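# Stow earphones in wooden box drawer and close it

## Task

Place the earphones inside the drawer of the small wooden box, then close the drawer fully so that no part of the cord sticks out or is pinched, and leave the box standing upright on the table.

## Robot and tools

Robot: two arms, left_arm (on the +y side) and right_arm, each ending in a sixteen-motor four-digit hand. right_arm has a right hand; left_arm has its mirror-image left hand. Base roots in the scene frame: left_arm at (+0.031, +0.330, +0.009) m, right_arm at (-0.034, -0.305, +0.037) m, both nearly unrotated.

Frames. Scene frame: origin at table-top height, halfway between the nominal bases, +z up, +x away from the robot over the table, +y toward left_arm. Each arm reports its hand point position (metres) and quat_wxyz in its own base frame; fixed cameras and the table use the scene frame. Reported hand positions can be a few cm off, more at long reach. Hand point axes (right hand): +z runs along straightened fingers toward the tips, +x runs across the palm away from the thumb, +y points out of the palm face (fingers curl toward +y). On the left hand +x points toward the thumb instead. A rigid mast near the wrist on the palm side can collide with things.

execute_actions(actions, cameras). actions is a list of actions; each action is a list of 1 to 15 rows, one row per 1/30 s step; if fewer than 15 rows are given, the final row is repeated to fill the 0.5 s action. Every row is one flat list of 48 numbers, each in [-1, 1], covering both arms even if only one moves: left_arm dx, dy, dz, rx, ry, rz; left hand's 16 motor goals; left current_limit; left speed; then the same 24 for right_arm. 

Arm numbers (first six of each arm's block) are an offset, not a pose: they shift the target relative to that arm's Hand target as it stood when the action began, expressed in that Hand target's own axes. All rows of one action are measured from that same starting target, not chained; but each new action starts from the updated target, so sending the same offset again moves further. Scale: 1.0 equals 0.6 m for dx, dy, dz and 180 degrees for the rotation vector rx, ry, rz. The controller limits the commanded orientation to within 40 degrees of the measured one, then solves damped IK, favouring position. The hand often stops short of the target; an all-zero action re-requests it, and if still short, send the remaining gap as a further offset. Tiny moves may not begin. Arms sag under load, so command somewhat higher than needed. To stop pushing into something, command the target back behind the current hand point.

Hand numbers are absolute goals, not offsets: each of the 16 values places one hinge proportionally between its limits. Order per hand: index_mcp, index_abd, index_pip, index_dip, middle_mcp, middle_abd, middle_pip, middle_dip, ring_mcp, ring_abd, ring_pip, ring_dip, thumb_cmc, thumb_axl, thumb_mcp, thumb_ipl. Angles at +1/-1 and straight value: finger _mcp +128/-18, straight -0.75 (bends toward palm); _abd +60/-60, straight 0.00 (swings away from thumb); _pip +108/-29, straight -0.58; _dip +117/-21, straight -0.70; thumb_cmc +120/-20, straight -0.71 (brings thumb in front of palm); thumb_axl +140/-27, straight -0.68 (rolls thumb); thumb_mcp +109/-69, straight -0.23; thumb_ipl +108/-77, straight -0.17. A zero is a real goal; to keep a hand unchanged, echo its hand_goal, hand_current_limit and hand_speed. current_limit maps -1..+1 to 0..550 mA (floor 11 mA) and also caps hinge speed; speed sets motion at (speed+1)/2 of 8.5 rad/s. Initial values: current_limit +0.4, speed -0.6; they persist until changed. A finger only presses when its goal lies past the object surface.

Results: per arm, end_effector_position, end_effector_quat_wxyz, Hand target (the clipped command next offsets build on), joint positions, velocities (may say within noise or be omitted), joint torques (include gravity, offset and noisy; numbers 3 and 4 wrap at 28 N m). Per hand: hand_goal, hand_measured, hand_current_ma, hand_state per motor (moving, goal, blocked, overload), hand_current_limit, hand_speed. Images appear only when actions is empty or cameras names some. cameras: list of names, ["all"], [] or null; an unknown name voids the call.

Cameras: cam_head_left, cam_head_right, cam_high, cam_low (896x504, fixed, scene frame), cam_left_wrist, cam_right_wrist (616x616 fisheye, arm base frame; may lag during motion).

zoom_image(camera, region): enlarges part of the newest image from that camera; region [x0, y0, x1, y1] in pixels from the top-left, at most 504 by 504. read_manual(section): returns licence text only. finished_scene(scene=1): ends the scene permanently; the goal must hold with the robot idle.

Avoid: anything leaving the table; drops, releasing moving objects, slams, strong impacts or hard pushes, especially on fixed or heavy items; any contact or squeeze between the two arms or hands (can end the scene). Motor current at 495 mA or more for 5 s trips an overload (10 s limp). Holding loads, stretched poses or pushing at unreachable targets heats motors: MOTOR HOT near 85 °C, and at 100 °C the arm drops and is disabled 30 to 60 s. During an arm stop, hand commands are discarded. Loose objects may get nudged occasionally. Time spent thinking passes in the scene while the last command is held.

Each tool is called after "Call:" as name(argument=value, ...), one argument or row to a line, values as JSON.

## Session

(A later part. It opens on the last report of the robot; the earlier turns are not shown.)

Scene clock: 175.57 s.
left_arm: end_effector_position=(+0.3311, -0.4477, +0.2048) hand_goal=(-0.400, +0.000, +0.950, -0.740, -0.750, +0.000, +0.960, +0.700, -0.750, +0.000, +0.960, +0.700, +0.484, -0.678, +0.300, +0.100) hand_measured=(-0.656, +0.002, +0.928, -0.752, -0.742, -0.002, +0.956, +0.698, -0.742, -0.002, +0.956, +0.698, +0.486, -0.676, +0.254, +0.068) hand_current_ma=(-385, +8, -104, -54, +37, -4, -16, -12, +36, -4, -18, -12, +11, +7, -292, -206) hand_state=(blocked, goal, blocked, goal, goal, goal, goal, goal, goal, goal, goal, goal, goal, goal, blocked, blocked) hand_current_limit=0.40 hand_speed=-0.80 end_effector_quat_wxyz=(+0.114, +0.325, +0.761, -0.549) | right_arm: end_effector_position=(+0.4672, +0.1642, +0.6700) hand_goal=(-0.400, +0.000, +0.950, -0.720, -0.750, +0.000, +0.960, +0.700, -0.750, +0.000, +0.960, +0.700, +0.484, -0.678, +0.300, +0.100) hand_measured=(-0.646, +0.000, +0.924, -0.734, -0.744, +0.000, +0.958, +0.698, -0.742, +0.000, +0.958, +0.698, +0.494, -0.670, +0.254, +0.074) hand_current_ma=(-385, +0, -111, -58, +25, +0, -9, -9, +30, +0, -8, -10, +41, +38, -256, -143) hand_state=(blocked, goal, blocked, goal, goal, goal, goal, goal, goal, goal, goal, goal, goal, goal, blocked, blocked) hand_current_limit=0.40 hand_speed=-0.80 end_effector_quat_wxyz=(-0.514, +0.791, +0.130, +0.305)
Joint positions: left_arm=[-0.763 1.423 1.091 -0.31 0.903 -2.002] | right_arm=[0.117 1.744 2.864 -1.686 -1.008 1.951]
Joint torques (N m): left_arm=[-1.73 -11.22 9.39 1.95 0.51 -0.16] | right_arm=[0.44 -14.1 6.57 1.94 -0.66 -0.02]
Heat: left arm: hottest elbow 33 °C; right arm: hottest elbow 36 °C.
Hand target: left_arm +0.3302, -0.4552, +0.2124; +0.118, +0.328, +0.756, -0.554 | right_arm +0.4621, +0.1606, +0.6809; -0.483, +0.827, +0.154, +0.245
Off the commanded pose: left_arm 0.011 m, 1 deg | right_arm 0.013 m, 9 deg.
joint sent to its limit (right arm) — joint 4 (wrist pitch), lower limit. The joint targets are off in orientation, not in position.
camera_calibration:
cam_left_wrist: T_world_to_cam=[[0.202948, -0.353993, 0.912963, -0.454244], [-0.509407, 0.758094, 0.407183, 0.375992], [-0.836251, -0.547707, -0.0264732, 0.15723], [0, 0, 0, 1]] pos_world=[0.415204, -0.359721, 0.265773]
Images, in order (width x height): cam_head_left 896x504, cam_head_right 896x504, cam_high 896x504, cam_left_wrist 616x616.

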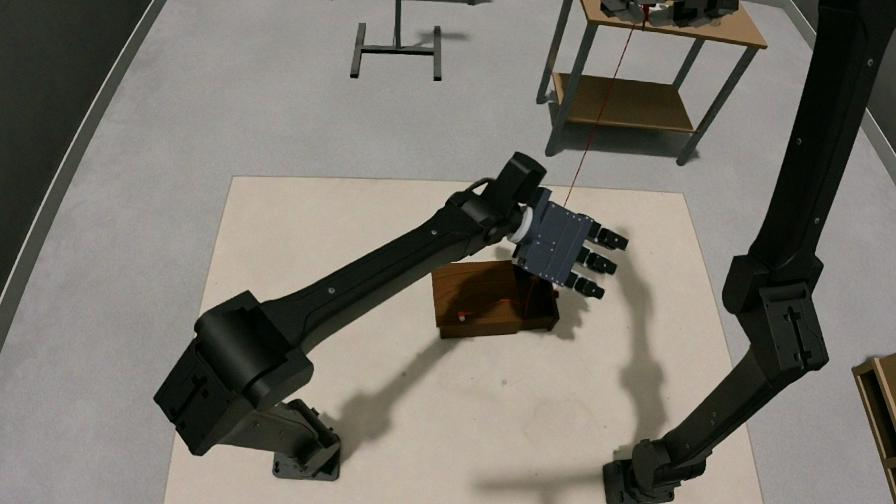

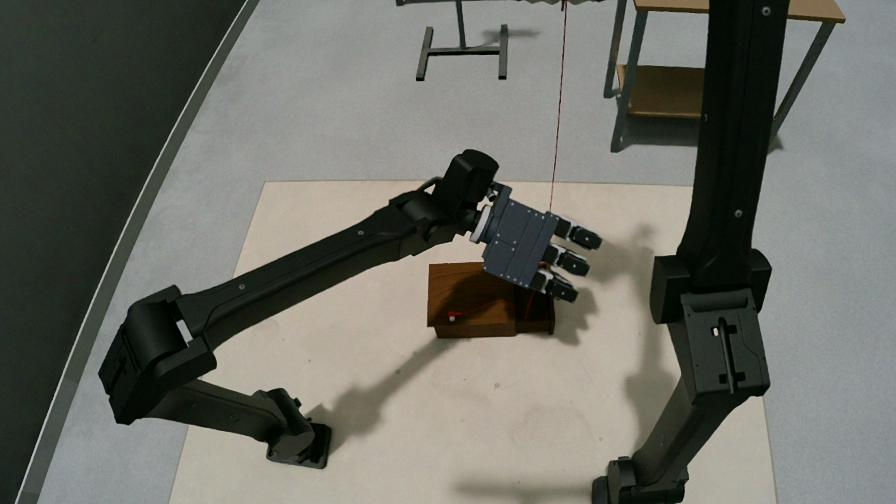

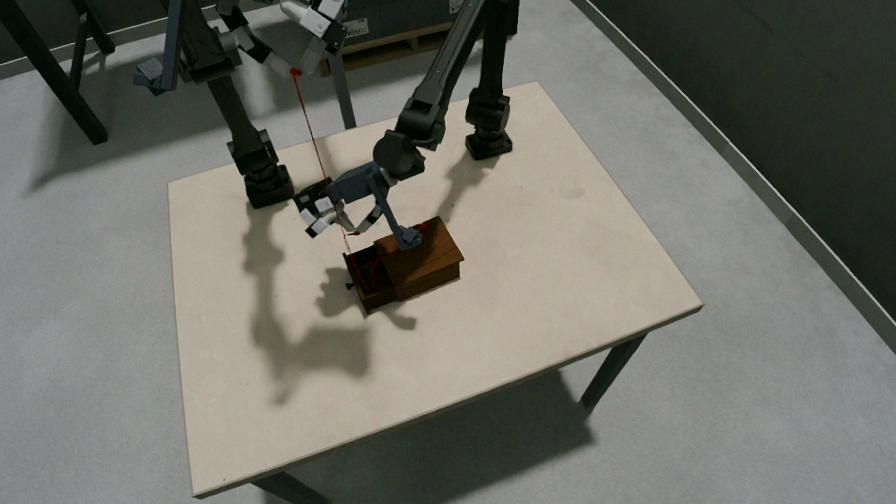

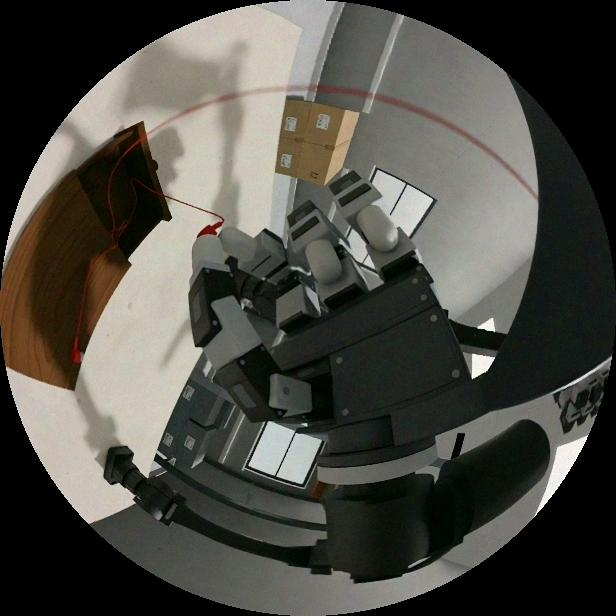

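Call:
execute_actions(
  actions=[
    [[0.0371,0.0801,0.0297,0,0,0,-0.4,0,0.95,-0.74,-0.75,0,0.96,0.7,-0.75,0,0.96,0.7,0.484,-0.678,0.3,0.1,0.4,-0.8,0,0,0,0,0,0,-0.4,0,0.95,-0.72,-0.75,0,0.96,0.7,-0.75,0,0.96,0.7,0.484,-0.678,0.3,0.1,0.4,-0.8]],
    [[0.0371,0.0801,0.0297,0,0,0,-0.4,0,0.95,-0.74,-0.75,0,0.96,0.7,-0.75,0,0.96,0.7,0.484,-0.678,0.3,0.1,0.4,-0.8,0,0,0,0,0,0,-0.4,0,0.95,-0.72,-0.75,0,0.96,0.7,-0.75,0,0.96,0.7,0.484,-0.678,0.3,0.1,0.4,-0.8]],
  ],
  cameras=["cam_head_left","cam_high","cam_low","cam_left_wrist"],
)

Call:
zoom_image(
  camera="cam_high",
  region=[280, 180, 480, 330],
)

Call:
zoom_image(
  camera="cam_left_wrist",
  region=[120, 60, 420, 310],
)

Call:
zoom_image(
  camera="cam_low",
  region=[360, 200, 480, 300],
)

Scene clock: 178.27 s.
left_arm: end_effector_position=(+0.3400, -0.4529, +0.0956) hand_goal=(-0.400, +0.000, +0.950, -0.740, -0.750, +0.000, +0.960, +0.700, -0.750, +0.000, +0.960, +0.700, +0.484, -0.678, +0.300, +0.100) hand_measured=(-0.656, +0.002, +0.928, -0.752, -0.742, -0.002, +0.956, +0.698, -0.742, -0.002, +0.956, +0.698, +0.486, -0.676, +0.254, +0.068) hand_current_ma=(-385, +8, -104, -54, +37, -4, -16, -12, +36, -4, -18, -12, +11, +7, -292, -206) hand_state=(blocked, goal, blocked, goal, goal, goal, goal, goal, goal, goal, goal, goal, goal, goal, blocked, blocked) hand_current_limit=0.40 hand_speed=-0.80 end_effector_quat_wxyz=(+0.104, +0.323, +0.763, -0.551) | right_arm: end_effector_position=(+0.4672, +0.1642, +0.6700) hand_goal=(-0.400, +0.000, +0.950, -0.720, -0.750, +0.000, +0.960, +0.700, -0.750, +0.000, +0.960, +0.700, +0.484, -0.678, +0.300, +0.100) hand_measured=(-0.646, +0.000, +0.924, -0.734, -0.744, +0.000, +0.958, +0.698, -0.742, +0.000, +0.958, +0.698, +0.494, -0.670, +0.254, +0.074) hand_current_ma=(-385, +0, -111, -58, +25, +0, -9, -9, +30, +0, -8, -10, +41, +38, -256, -143) hand_state=(blocked, goal, blocked, goal, goal, goal, goal, goal, goal, goal, goal, goal, goal, goal, blocked, blocked) hand_current_limit=0.40 hand_speed=-0.80 end_effector_quat_wxyz=(-0.514, +0.791, +0.130, +0.305)
Joint positions: left_arm=[-0.753 1.596 0.969 -0.037 0.922 -1.997] | right_arm=[0.117 1.744 2.864 -1.686 -1.008 1.951]
Joint torques (N m): left_arm=[0.32 -12.4 8.38 1.94 0.7 0.04] | right_arm=[0.44 -13.92 6.54 1.8 -0.62 0.01]
Heat: left arm: hottest elbow 33 °C; right arm: hottest elbow 35 °C.
Hand target: left_arm +0.3500, -0.4551, +0.1024; +0.118, +0.328, +0.756, -0.554 | right_arm +0.4621, +0.1606, +0.6809; -0.483, +0.827, +0.154, +0.245
Off the commanded pose: left_arm 0.012 m, 2 deg | right_arm 0.013 m, 9 deg.
joint sent to its limit (right arm) — joint 4 (wrist pitch), lower limit. The joint targets are off in orientation, not in position.
camera_calibration:
cam_left_wrist: T_world_to_cam=[[0.217241, -0.360199, 0.907228, -0.365355], [-0.496022, 0.759744, 0.420418, 0.423858], [-0.840695, -0.541337, -0.013619, 0.162208], [0, 0, 0, 1]] pos_world=[0.42598, -0.365815, 0.155471]
Images, in order (width x height): cam_head_left 896x504, cam_high 896x504, cam_low 896x504, cam_left_wrist 616x616.

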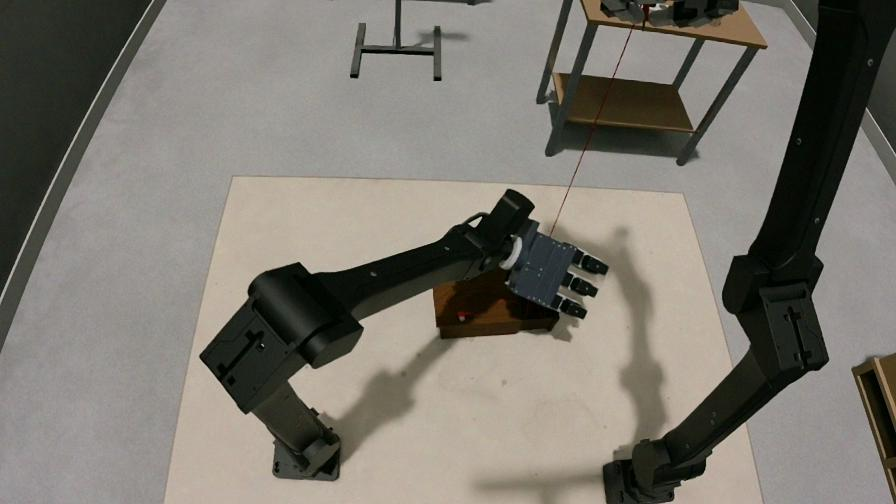

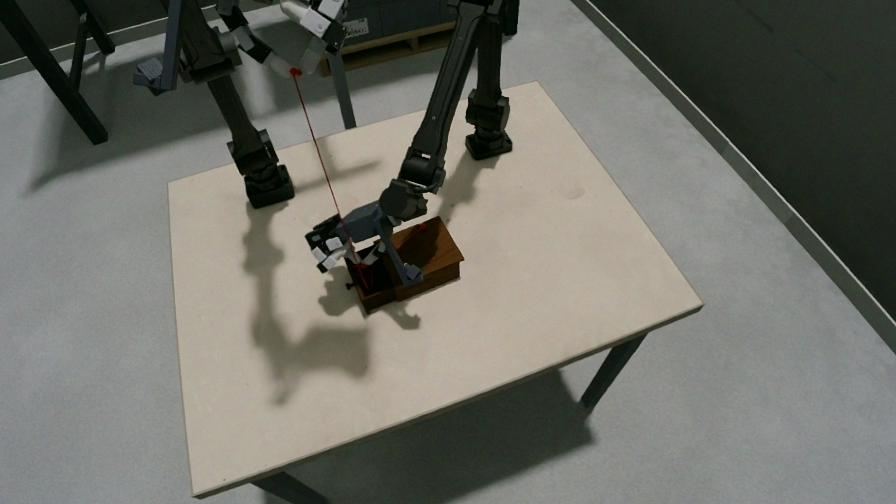

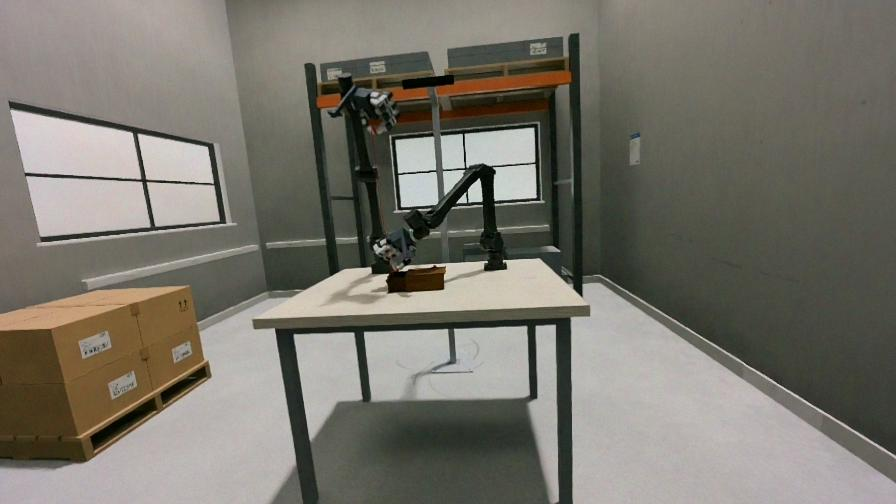

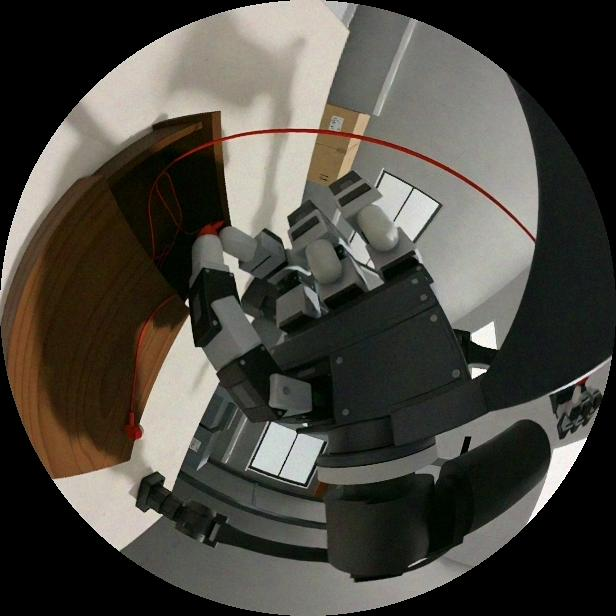

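Scaled by 2.520 from the camera's 896x504 image, which has a finer 1280x720 frame.

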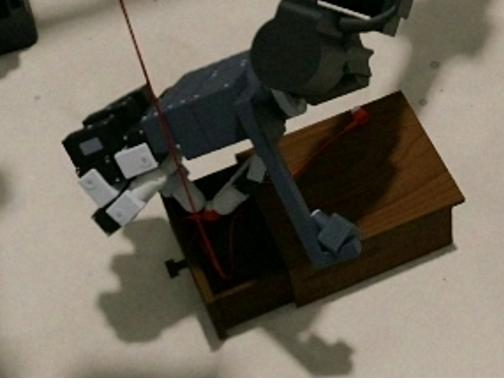

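Scaled by 1.680 from the camera's 616x616 image, which has a finer 880x880 frame.

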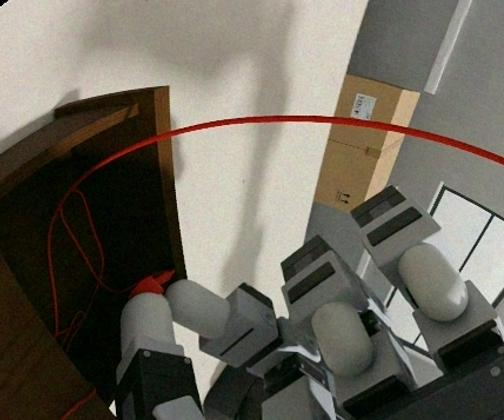

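Scaled by 4.200 from the camera's 896x504 image, which has a finer 1280x720 frame.

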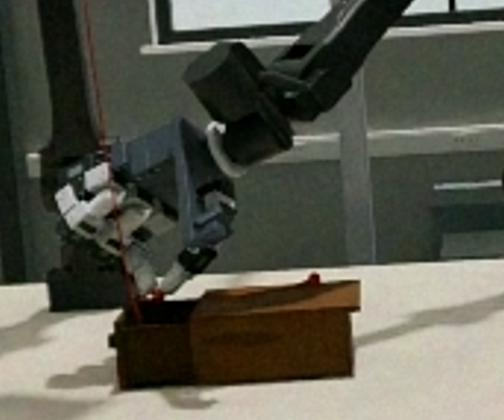

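Call:
execute_actions(
  actions=[
    [[0.0265,0.0332,-0.0003,0,0,0,-0.4,0,0.95,-0.74,-0.75,0,0.96,0.7,-0.75,0,0.96,0.7,0.484,-0.678,0.3,0.1,0.4,-0.8,0,0,0,0,0,0,-0.4,0,0.95,-0.72,-0.75,0,0.96,0.7,-0.75,0,0.96,0.7,0.484,-0.678,0.3,0.1,0.4,-0.8]],
    [[0,0,0,0,0,0,-0.75,0,0.95,-0.74,-0.75,0,0.96,0.7,-0.75,0,0.96,0.7,0.484,-0.678,0.257,0.063,0.4,-0.8,0,0,0,0,0,0,-0.4,0,0.95,-0.72,-0.75,0,0.96,0.7,-0.75,0,0.96,0.7,0.484,-0.678,0.3,0.1,0.4,-0.8]],
  ],
  cameras=["cam_high","cam_left_wrist"],
)

Call:
zoom_image(
  camera="cam_left_wrist",
  region=[120, 60, 420, 310],
)

Scene clock: 180.57 s.
left_arm: end_effector_position=(+0.3433, -0.4460, +0.0811) hand_goal=(-0.750, +0.000, +0.950, -0.740, -0.750, +0.000, +0.960, +0.700, -0.750, +0.000, +0.960, +0.700, +0.484, -0.678, +0.256, +0.062) hand_measured=(-0.736, +0.002, +0.946, -0.744, -0.742, -0.002, +0.956, +0.698, -0.742, -0.002, +0.956, +0.698, +0.484, -0.678, +0.252, +0.058) hand_current_ma=(+68, +8, -21, -14, +37, -4, -16, -12, +36, -4, -18, -12, -2, +4, -29, -21) hand_state=(goal, goal, goal, goal, goal, goal, goal, goal, goal, goal, goal, goal, goal, goal, goal, goal) hand_current_limit=0.40 hand_speed=-0.80 end_effector_quat_wxyz=(+0.110, +0.325, +0.759, -0.554) | right_arm: end_effector_position=(+0.4672, +0.1642, +0.6700) hand_goal=(-0.400, +0.000, +0.950, -0.720, -0.750, +0.000, +0.960, +0.700, -0.750, +0.000, +0.960, +0.700, +0.484, -0.678, +0.300, +0.100) hand_measured=(-0.646, +0.000, +0.924, -0.734, -0.744, +0.000, +0.958, +0.698, -0.742, +0.000, +0.958, +0.698, +0.494, -0.670, +0.254, +0.074) hand_current_ma=(-385, +0, -111, -58, +25, +0, -9, -9, +30, +0, -8, -10, +41, +38, -256, -143) hand_state=(blocked, goal, blocked, goal, goal, goal, goal, goal, goal, goal, goal, goal, goal, goal, blocked, blocked) hand_current_limit=0.40 hand_speed=-0.80 end_effector_quat_wxyz=(-0.514, +0.791, +0.130, +0.305)
Joint positions: left_arm=[-0.737 1.613 0.936 0.02 0.934 -1.986] | right_arm=[0.117 1.744 2.864 -1.686 -1.008 1.951]
Joint torques (N m): left_arm=[0.21 -11.34 7.6 1.98 0.7 0.08] | right_arm=[-0.15 -13.98 6.43 1.94 -0.62 -0.03]
Heat: left arm: hottest elbow 33 °C; right arm: hottest elbow 35 °C.
Hand target: left_arm +0.3505, -0.4458, +0.0788; +0.118, +0.328, +0.756, -0.554 | right_arm +0.4621, +0.1606, +0.6809; -0.483, +0.827, +0.154, +0.245
Off the commanded pose: left_arm 0.008 m, 1 deg | right_arm 0.013 m, 9 deg.
joint sent to its limit (right arm) — joint 4 (wrist pitch), lower limit. The joint targets are off in orientation, not in position.
camera_calibration:
cam_left_wrist: T_world_to_cam=[[0.208957, -0.348414, 0.913753, -0.342829], [-0.50162, 0.763905, 0.405987, 0.431319], [-0.839472, -0.543191, -0.015148, 0.167361], [0, 0, 0, 1]] pos_world=[0.42849, -0.358024, 0.140686]
Images, in order (width x height): cam_high 896x504, cam_left_wrist 616x616.

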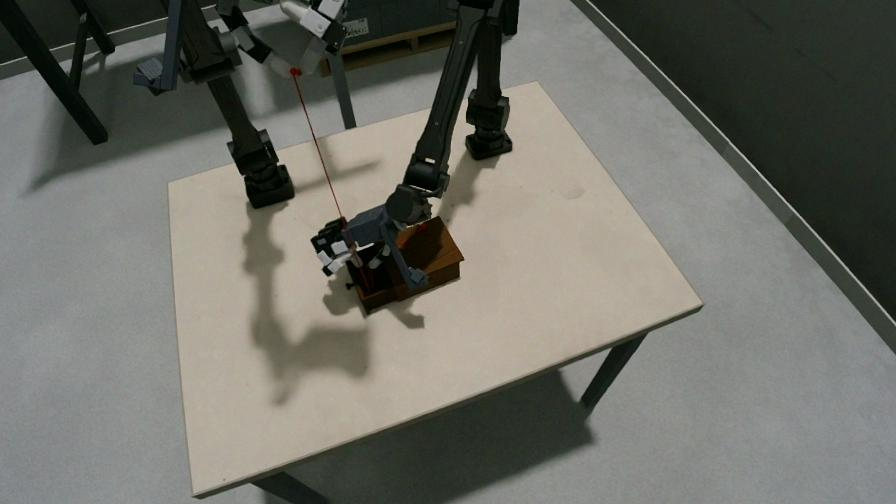

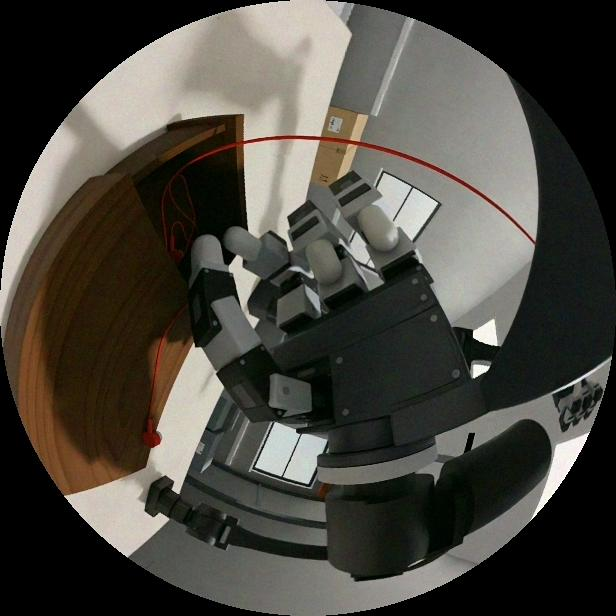

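Scaled by 1.680 from the camera's 616x616 image, which has a finer 880x880 frame.

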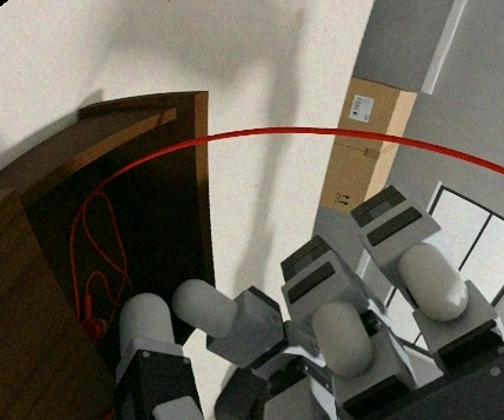

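Call:
execute_actions(
  actions=[
    [[-0.0542,-0.076,-0.0358,0,0,0,-0.8,0,0.95,-0.74,-0.75,0,0.96,0.7,-0.75,0,0.96,0.7,0.484,-0.678,0.257,0.063,0.4,-0.8,0,0,0,0,0,0,-0.4,0,0.95,-0.72,-0.75,0,0.96,0.7,-0.75,0,0.96,0.7,0.484,-0.678,0.3,0.1,0.4,-0.8]],
    [[-0.0542,-0.076,-0.0358,0,0,0,-0.8,0,0.95,-0.74,-0.75,0,0.96,0.7,-0.75,0,0.96,0.7,0.484,-0.678,0.257,0.063,0.4,-0.8,0,0,0,0,0,0,-0.4,0,0.95,-0.72,-0.75,0,0.96,0.7,-0.75,0,0.96,0.7,0.484,-0.678,0.3,0.1,0.4,-0.8]],
    [[0.0482,0.0226,-0.1208,0,0,0,-0.8,0,0.95,-0.74,-0.75,0,0.96,0.7,-0.75,0,0.96,0.7,0.484,-0.678,0.257,0.063,0.4,-0.8,0,0,0,0,0,0,-0.4,0,0.95,-0.72,-0.75,0,0.96,0.7,-0.75,0,0.96,0.7,0.484,-0.678,0.3,0.1,0.4,-0.8]],
    [[0.0482,0.0226,-0.1208,0,0,0,-0.8,0,0.95,-0.74,-0.75,0,0.96,0.7,-0.75,0,0.96,0.7,0.484,-0.678,0.257,0.063,0.4,-0.8,0,0,0,0,0,0,-0.4,0,0.95,-0.72,-0.75,0,0.96,0.7,-0.75,0,0.96,0.7,0.484,-0.678,0.3,0.1,0.4,-0.8]],
  ],
  cameras=["cam_head_left","cam_head_right","cam_high","cam_right_wrist"],
)

Call:
zoom_image(
  camera="cam_high",
  region=[320, 200, 480, 320],
)

Call:
zoom_image(
  camera="cam_head_right",
  region=[400, 240, 600, 360],
)

Scene clock: 184.23 s.
left_arm: end_effector_position=(+0.3378, -0.2837, +0.1816) hand_goal=(-0.800, +0.000, +0.950, -0.740, -0.750, +0.000, +0.960, +0.700, -0.750, +0.000, +0.960, +0.700, +0.484, -0.678, +0.256, +0.062) hand_measured=(-0.788, +0.002, +0.946, -0.744, -0.742, -0.002, +0.956, +0.698, -0.742, -0.002, +0.956, +0.698, +0.482, -0.678, +0.254, +0.060) hand_current_ma=(+56, +8, -17, -14, +37, -4, -16, -12, +36, -4, -18, -12, -5, +2, -16, -18) hand_state=(goal, goal, goal, goal, goal, goal, goal, goal, goal, goal, goal, goal, goal, goal, goal, goal) hand_current_limit=0.40 hand_speed=-0.80 end_effector_quat_wxyz=(+0.104, +0.313, +0.764, -0.554) | right_arm: end_effector_position=(+0.4672, +0.1642, +0.6700) hand_goal=(-0.400, +0.000, +0.950, -0.720, -0.750, +0.000, +0.960, +0.700, -0.750, +0.000, +0.960, +0.700, +0.484, -0.678, +0.300, +0.100) hand_measured=(-0.646, +0.000, +0.924, -0.734, -0.744, +0.000, +0.958, +0.698, -0.742, +0.000, +0.958, +0.698, +0.494, -0.670, +0.254, +0.074) hand_current_ma=(-385, +0, -111, -58, +25, +0, -9, -9, +30, +0, -8, -10, +41, +38, -256, -143) hand_state=(blocked, goal, blocked, goal, goal, goal, goal, goal, goal, goal, goal, goal, goal, goal, blocked, blocked) hand_current_limit=0.40 hand_speed=-0.80 end_effector_quat_wxyz=(-0.514, +0.791, +0.130, +0.305)
Joint positions: left_arm=[-0.416 1.267 0.935 -0.745 1.145 -1.53] | right_arm=[0.117 1.744 2.864 -1.686 -1.008 1.951]
Joint torques (N m): left_arm=[-0.21 -7.94 10.88 0.59 1.08 0.08] | right_arm=[0.26 -14.04 6.54 1.99 -0.63 0.02]
Heat: left arm: hottest elbow 33 °C; right arm: hottest elbow 35 °C.
Hand target: left_arm +0.3507, -0.2874, +0.1987; +0.118, +0.328, +0.756, -0.554 | right_arm +0.4621, +0.1606, +0.6809; -0.483, +0.827, +0.154, +0.245
Off the commanded pose: left_arm 0.022 m, 3 deg | right_arm 0.013 m, 9 deg.
joint sent to its limit (right arm) — joint 4 (wrist pitch), lower limit. The joint targets are off in orientation, not in position.
camera_calibration:
cam_right_wrist: T_world_to_cam=[[-0.243849, -0.188222, -0.951373, 0.812009], [-0.848093, -0.434432, 0.303326, 0.212352], [-0.470399, 0.880819, -0.0536945, 0.238044], [0, 0, 0, 1]] pos_world=[0.490077, 0.0354169, 0.720893]
Images, in order (width x height): cam_head_left 896x504, cam_head_right 896x504, cam_high 896x504, cam_right_wrist 616x616.

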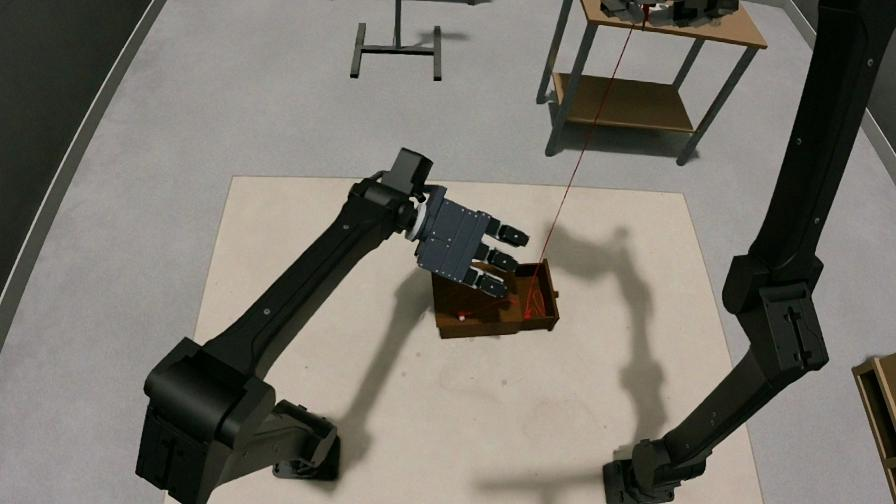

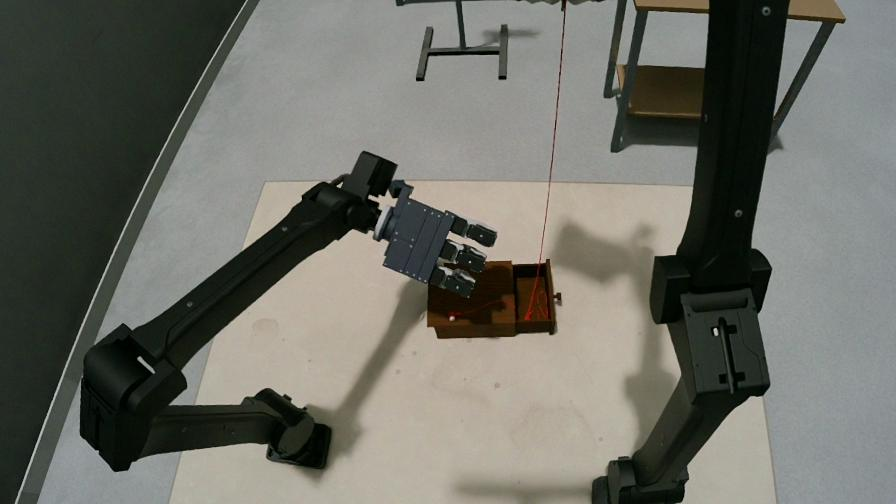

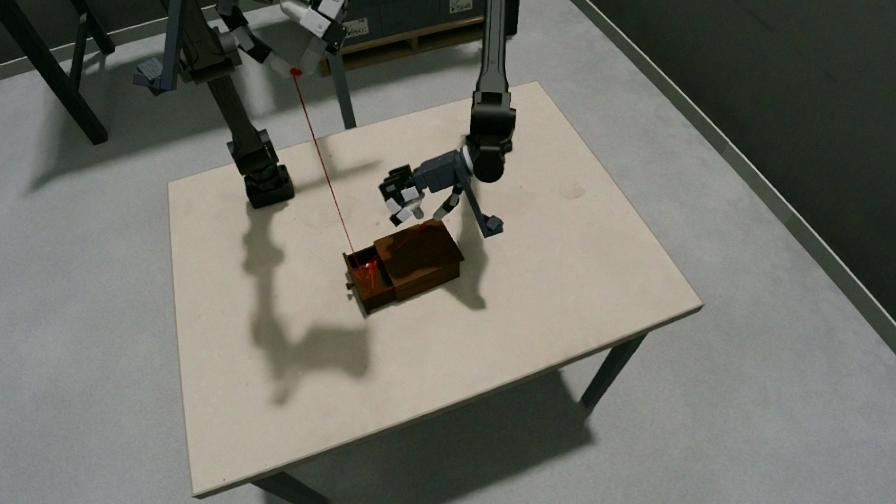

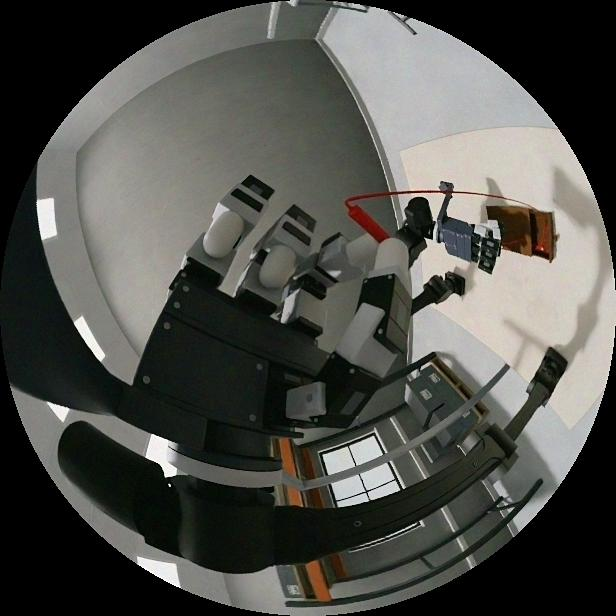

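Scaled by 3.150 from the camera's 896x504 image, which has a finer 1280x720 frame.

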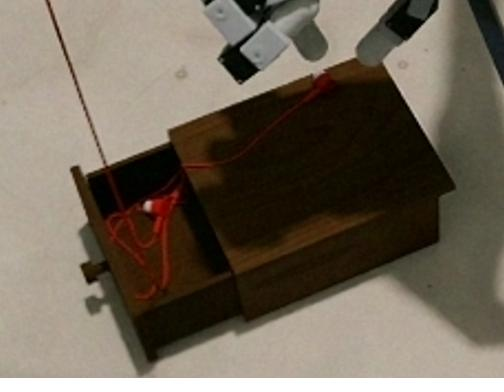

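Scaled by 2.520 from the camera's 896x504 image, which has a finer 1280x720 frame.

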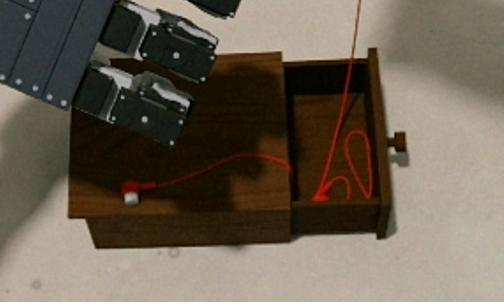

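Call:
execute_actions(
  actions=[
    [[0,0,0,0,0,0,-0.8,0,0.95,-0.74,-0.75,0,0.96,0.7,-0.75,0,0.96,0.7,0.484,-0.678,0.257,0.063,0.4,-0.8,-0.1009,0.0056,0.0567,0,0,0,-0.4,0,0.95,-0.72,-0.75,0,0.96,0.7,-0.75,0,0.96,0.7,0.484,-0.678,0.3,0.1,0.4,-0.8]],
    [[0,0,0,0,0,0,-0.8,0,0.95,-0.74,-0.75,0,0.96,0.7,-0.75,0,0.96,0.7,0.484,-0.678,0.257,0.063,0.4,-0.8,-0.0461,0.0603,0.0345,0,0,0,-0.4,0,0.95,-0.72,-0.75,0,0.96,0.7,-0.75,0,0.96,0.7,0.484,-0.678,0.3,0.1,0.4,-0.8]],
    [[0,0,0,0,0,0,-0.8,0,0.95,-0.74,-0.75,0,0.96,0.7,-0.75,0,0.96,0.7,0.484,-0.678,0.257,0.063,0.4,-0.8,-0.0461,0.0603,0.0345,0,0,0,-0.4,0,0.95,-0.72,-0.75,0,0.96,0.7,-0.75,0,0.96,0.7,0.484,-0.678,0.3,0.1,0.4,-0.8]],
    [[0,0,0,0,0,0,-0.8,0,0.95,-0.74,-0.75,0,0.96,0.7,-0.75,0,0.96,0.7,0.484,-0.678,0.257,0.063,0.4,-0.8,-0.0461,0.0603,0.0345,0,0,0,-0.4,0,0.95,-0.72,-0.75,0,0.96,0.7,-0.75,0,0.96,0.7,0.484,-0.678,0.3,0.1,0.4,-0.8]],
  ],
  cameras=["cam_head_right","cam_high"],
)

Call:
zoom_image(
  camera="cam_high",
  region=[280, 100, 480, 320],
)

Call:
zoom_image(
  camera="cam_head_right",
  region=[400, 240, 600, 360],
)

Scene clock: 187.67 s.
left_arm: end_effector_position=(+0.3343, -0.2823, +0.1800) hand_goal=(-0.800, +0.000, +0.950, -0.740, -0.750, +0.000, +0.960, +0.700, -0.750, +0.000, +0.960, +0.700, +0.484, -0.678, +0.256, +0.062) hand_measured=(-0.788, +0.002, +0.946, -0.744, -0.742, -0.002, +0.956, +0.698, -0.742, -0.002, +0.956, +0.698, +0.482, -0.678, +0.254, +0.060) hand_current_ma=(+56, +8, -17, -14, +37, -4, -16, -12, +36, -4, -18, -12, -5, +2, -16, -18) hand_state=(goal, goal, goal, goal, goal, goal, goal, goal, goal, goal, goal, goal, goal, goal, goal, goal) hand_current_limit=0.40 hand_speed=-0.80 end_effector_quat_wxyz=(+0.099, +0.317, +0.764, -0.554) | right_arm: end_effector_position=(+0.4267, +0.1846, +0.4668) hand_goal=(-0.400, +0.000, +0.950, -0.720, -0.750, +0.000, +0.960, +0.700, -0.750, +0.000, +0.960, +0.700, +0.484, -0.678, +0.300, +0.100) hand_measured=(-0.646, +0.000, +0.924, -0.734, -0.744, +0.000, +0.958, +0.698, -0.742, +0.000, +0.958, +0.698, +0.494, -0.670, +0.254, +0.074) hand_current_ma=(-385, +0, -111, -58, +25, +0, -9, -9, +29, +0, -8, -10, +41, +38, -256, -143) hand_state=(blocked, goal, blocked, goal, goal, goal, goal, goal, goal, goal, goal, goal, goal, goal, blocked, blocked) hand_current_limit=0.40 hand_speed=-0.80 end_effector_quat_wxyz=(-0.480, +0.834, +0.145, +0.230)
Joint positions: left_arm=[-0.416 1.267 0.935 -0.773 1.147 -1.505] | right_arm=[0.209 1.266 1.691 -1.227 -0.924 1.834]
Joint torques (N m): left_arm=[-0.21 -7.59 11.48 0.57 1.09 0.07] | right_arm=[1.44 -12.04 7.64 2.78 -0.67 0.07]
Heat: left arm: hottest elbow 34 °C; right arm: hottest elbow 35 °C.
Hand target: left_arm +0.3507, -0.2874, +0.1987; +0.118, +0.328, +0.756, -0.554 | right_arm +0.4221, +0.1877, +0.4809; -0.483, +0.827, +0.154, +0.245
Off the commanded pose: left_arm 0.025 m, 3 deg | right_arm 0.015 m, 2 deg.
Images, in order (width x height): cam_head_right 896x504, cam_high 896x504.

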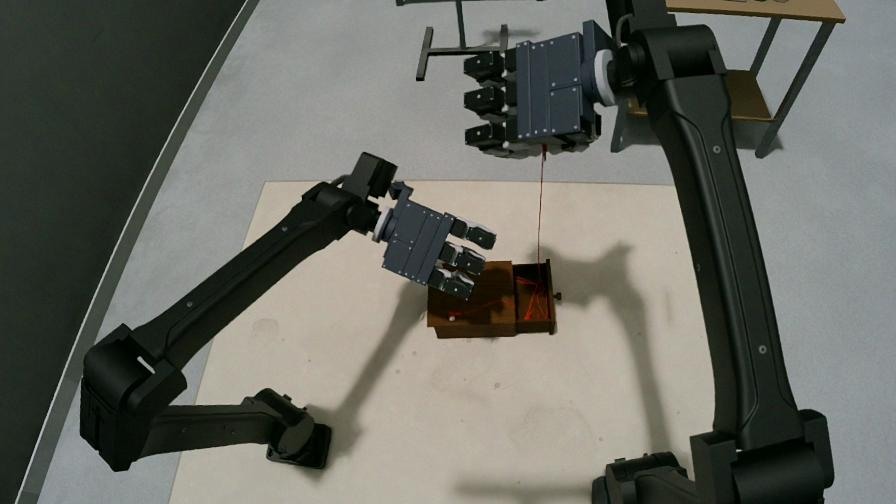

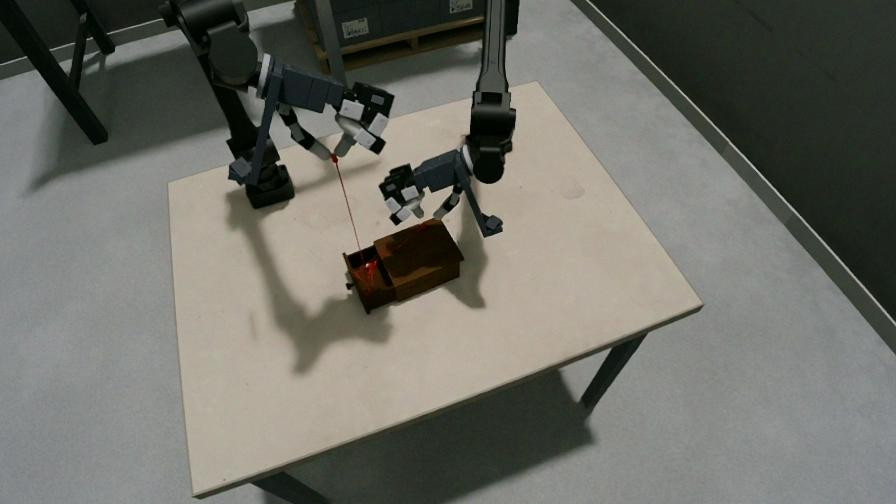

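Scaled by 2.291 from the camera's 896x504 image, which has a finer 1280x720 frame.

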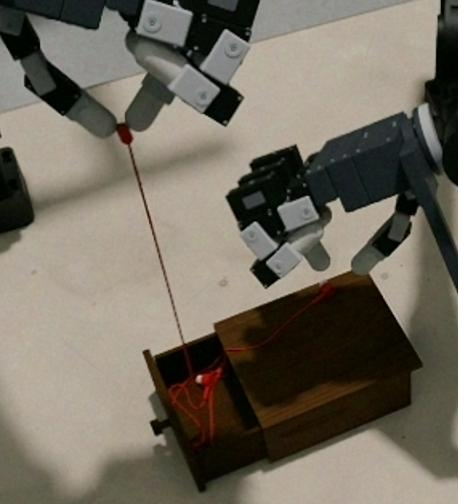

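Scaled by 2.520 from the camera's 896x504 image, which has a finer 1280x720 frame.

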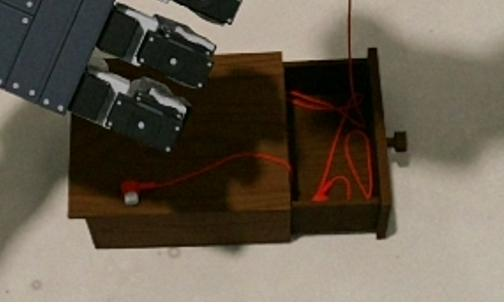

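Call:
execute_actions(
  actions=[
    [[0.068,-0.009,-0.0838,0,0,0,-0.8,0,0.95,-0.74,-0.75,0,0.96,0.7,-0.75,0,0.96,0.7,0.484,-0.678,0.257,0.063,0.4,-0.8,-0.0461,0.0603,0.0345,0,0,0,-0.4,0,0.95,-0.72,-0.75,0,0.96,0.7,-0.75,0,0.96,0.7,0.484,-0.678,0.3,0.1,0.4,-0.8]],
    [[0.068,-0.009,-0.0838,0,0,0,-0.8,0,0.95,-0.74,-0.75,0,0.96,0.7,-0.75,0,0.96,0.7,0.484,-0.678,0.257,0.063,0.4,-0.8,-0.0461,0.0603,0.0345,0,0,0,-0.4,0,0.95,-0.72,-0.75,0,0.96,0.7,-0.75,0,0.96,0.7,0.484,-0.678,0.3,0.1,0.4,-0.8]],
    [[0,0,0,0,0,0,-0.8,0,0.95,-0.74,-0.75,0,0.96,0.7,-0.75,0,0.96,0.7,0.484,-0.678,0.257,0.063,0.4,-0.8,-0.0739,0.044,0.0259,0,0,0,-0.4,0,0.95,-0.72,-0.75,0,0.96,0.7,-0.75,0,0.96,0.7,0.484,-0.678,0.3,0.1,0.4,-0.8]],
    [[0,0,0,0,0,0,-0.8,0,0.95,-0.74,-0.75,0,0.96,0.7,-0.75,0,0.96,0.7,0.484,-0.678,0.257,0.063,0.4,-0.8,-0.0461,0.0603,0.0345,0,0,0,-0.4,0,0.95,-0.72,-0.75,0,0.96,0.7,-0.75,0,0.96,0.7,0.484,-0.678,0.3,0.1,0.4,-0.8]],
  ],
  cameras=["cam_head_right","cam_high"],
)

Call:
zoom_image(
  camera="cam_high",
  region=[280, 100, 480, 320],
)

Call:
zoom_image(
  camera="cam_head_right",
  region=[400, 240, 600, 360],
)

Scene clock: 191.33 s.
left_arm: end_effector_position=(+0.2821, -0.1681, +0.1835) hand_goal=(-0.800, +0.000, +0.950, -0.740, -0.750, +0.000, +0.960, +0.700, -0.750, +0.000, +0.960, +0.700, +0.484, -0.678, +0.256, +0.062) hand_measured=(-0.788, +0.002, +0.946, -0.744, -0.742, -0.002, +0.956, +0.698, -0.742, -0.002, +0.956, +0.698, +0.482, -0.678, +0.254, +0.060) hand_current_ma=(+56, +8, -17, -14, +37, -4, -16, -12, +36, -4, -18, -12, -5, +2, -16, -18) hand_state=(goal, goal, goal, goal, goal, goal, goal, goal, goal, goal, goal, goal, goal, goal, goal, goal) hand_current_limit=0.40 hand_speed=-0.80 end_effector_quat_wxyz=(+0.099, +0.319, +0.760, -0.558) | right_arm: end_effector_position=(+0.4004, +0.1809, +0.2696) hand_goal=(-0.400, +0.000, +0.950, -0.720, -0.750, +0.000, +0.960, +0.700, -0.750, +0.000, +0.960, +0.700, +0.484, -0.678, +0.300, +0.100) hand_measured=(-0.646, +0.000, +0.924, -0.734, -0.744, +0.000, +0.958, +0.698, -0.742, +0.000, +0.958, +0.698, +0.494, -0.670, +0.254, +0.074) hand_current_ma=(-385, +0, -111, -58, +25, +0, -9, -9, +29, +0, -8, -10, +41, +38, -256, -143) hand_state=(blocked, goal, blocked, goal, goal, goal, goal, goal, goal, goal, goal, goal, goal, goal, blocked, blocked) hand_current_limit=0.40 hand_speed=-0.80 end_effector_quat_wxyz=(-0.479, +0.833, +0.147, +0.236)
Joint positions: left_arm=[-0.115 1.182 0.886 -1.545 1.19 -0.706] | right_arm=[0.215 1.1 1.026 -0.71 -0.917 1.841]
Joint torques (N m): left_arm=[0.44 -4.6 10.82 -0.47 1.16 0.07] | right_arm=[1.49 -9.47 8.31 2.58 -0.55 0.08]
Heat: left arm: hottest elbow 34 °C; right arm: hottest elbow 36 °C.
Hand target: left_arm +0.3007, -0.1674, +0.1987; +0.118, +0.328, +0.756, -0.554 | right_arm +0.4021, +0.1878, +0.2808; -0.483, +0.827, +0.154, +0.245
Off the commanded pose: left_arm 0.024 m, 2 deg | right_arm 0.013 m, 2 deg.
Images, in order (width x height): cam_head_right 896x504, cam_high 896x504.

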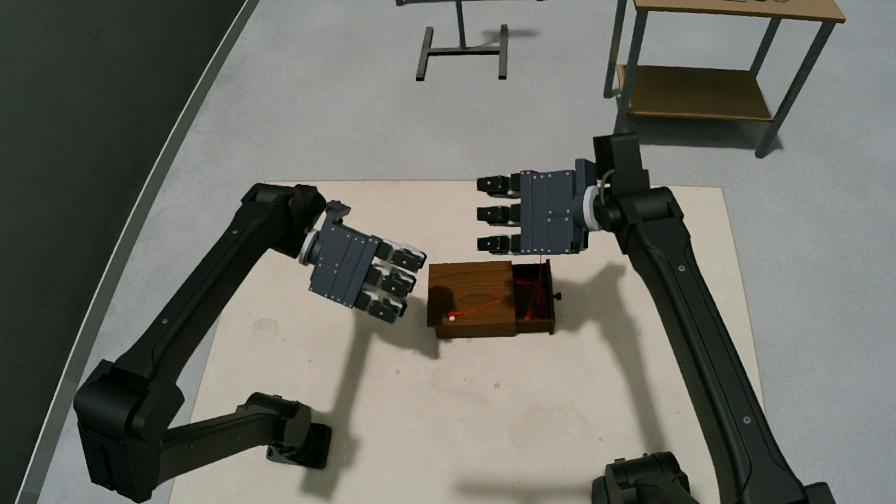

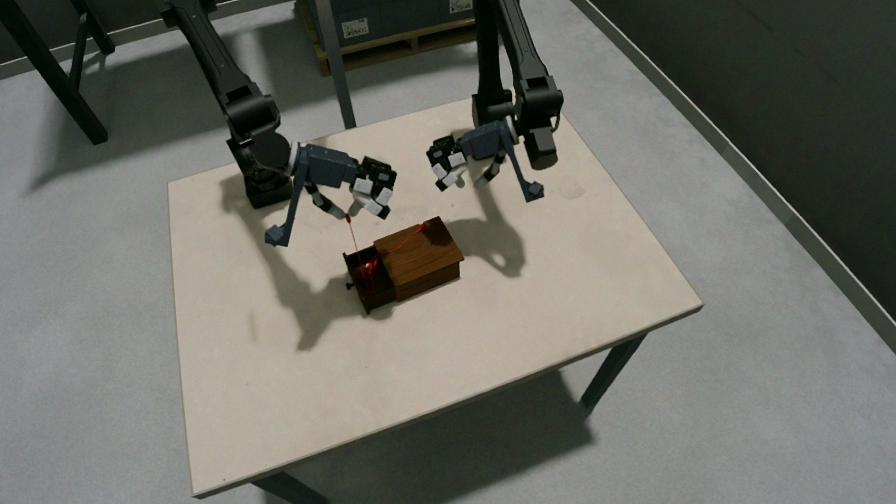

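Scaled by 2.291 from the camera's 896x504 image, which has a finer 1280x720 frame.

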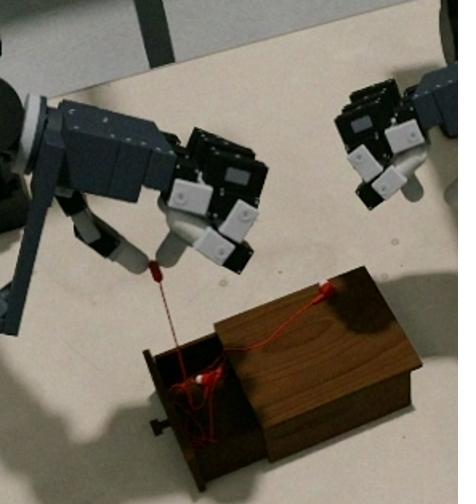

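Scaled by 2.520 from the camera's 896x504 image, which has a finer 1280x720 frame.

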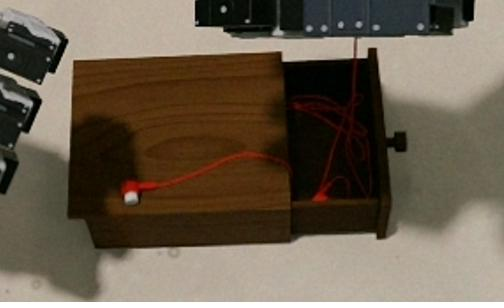

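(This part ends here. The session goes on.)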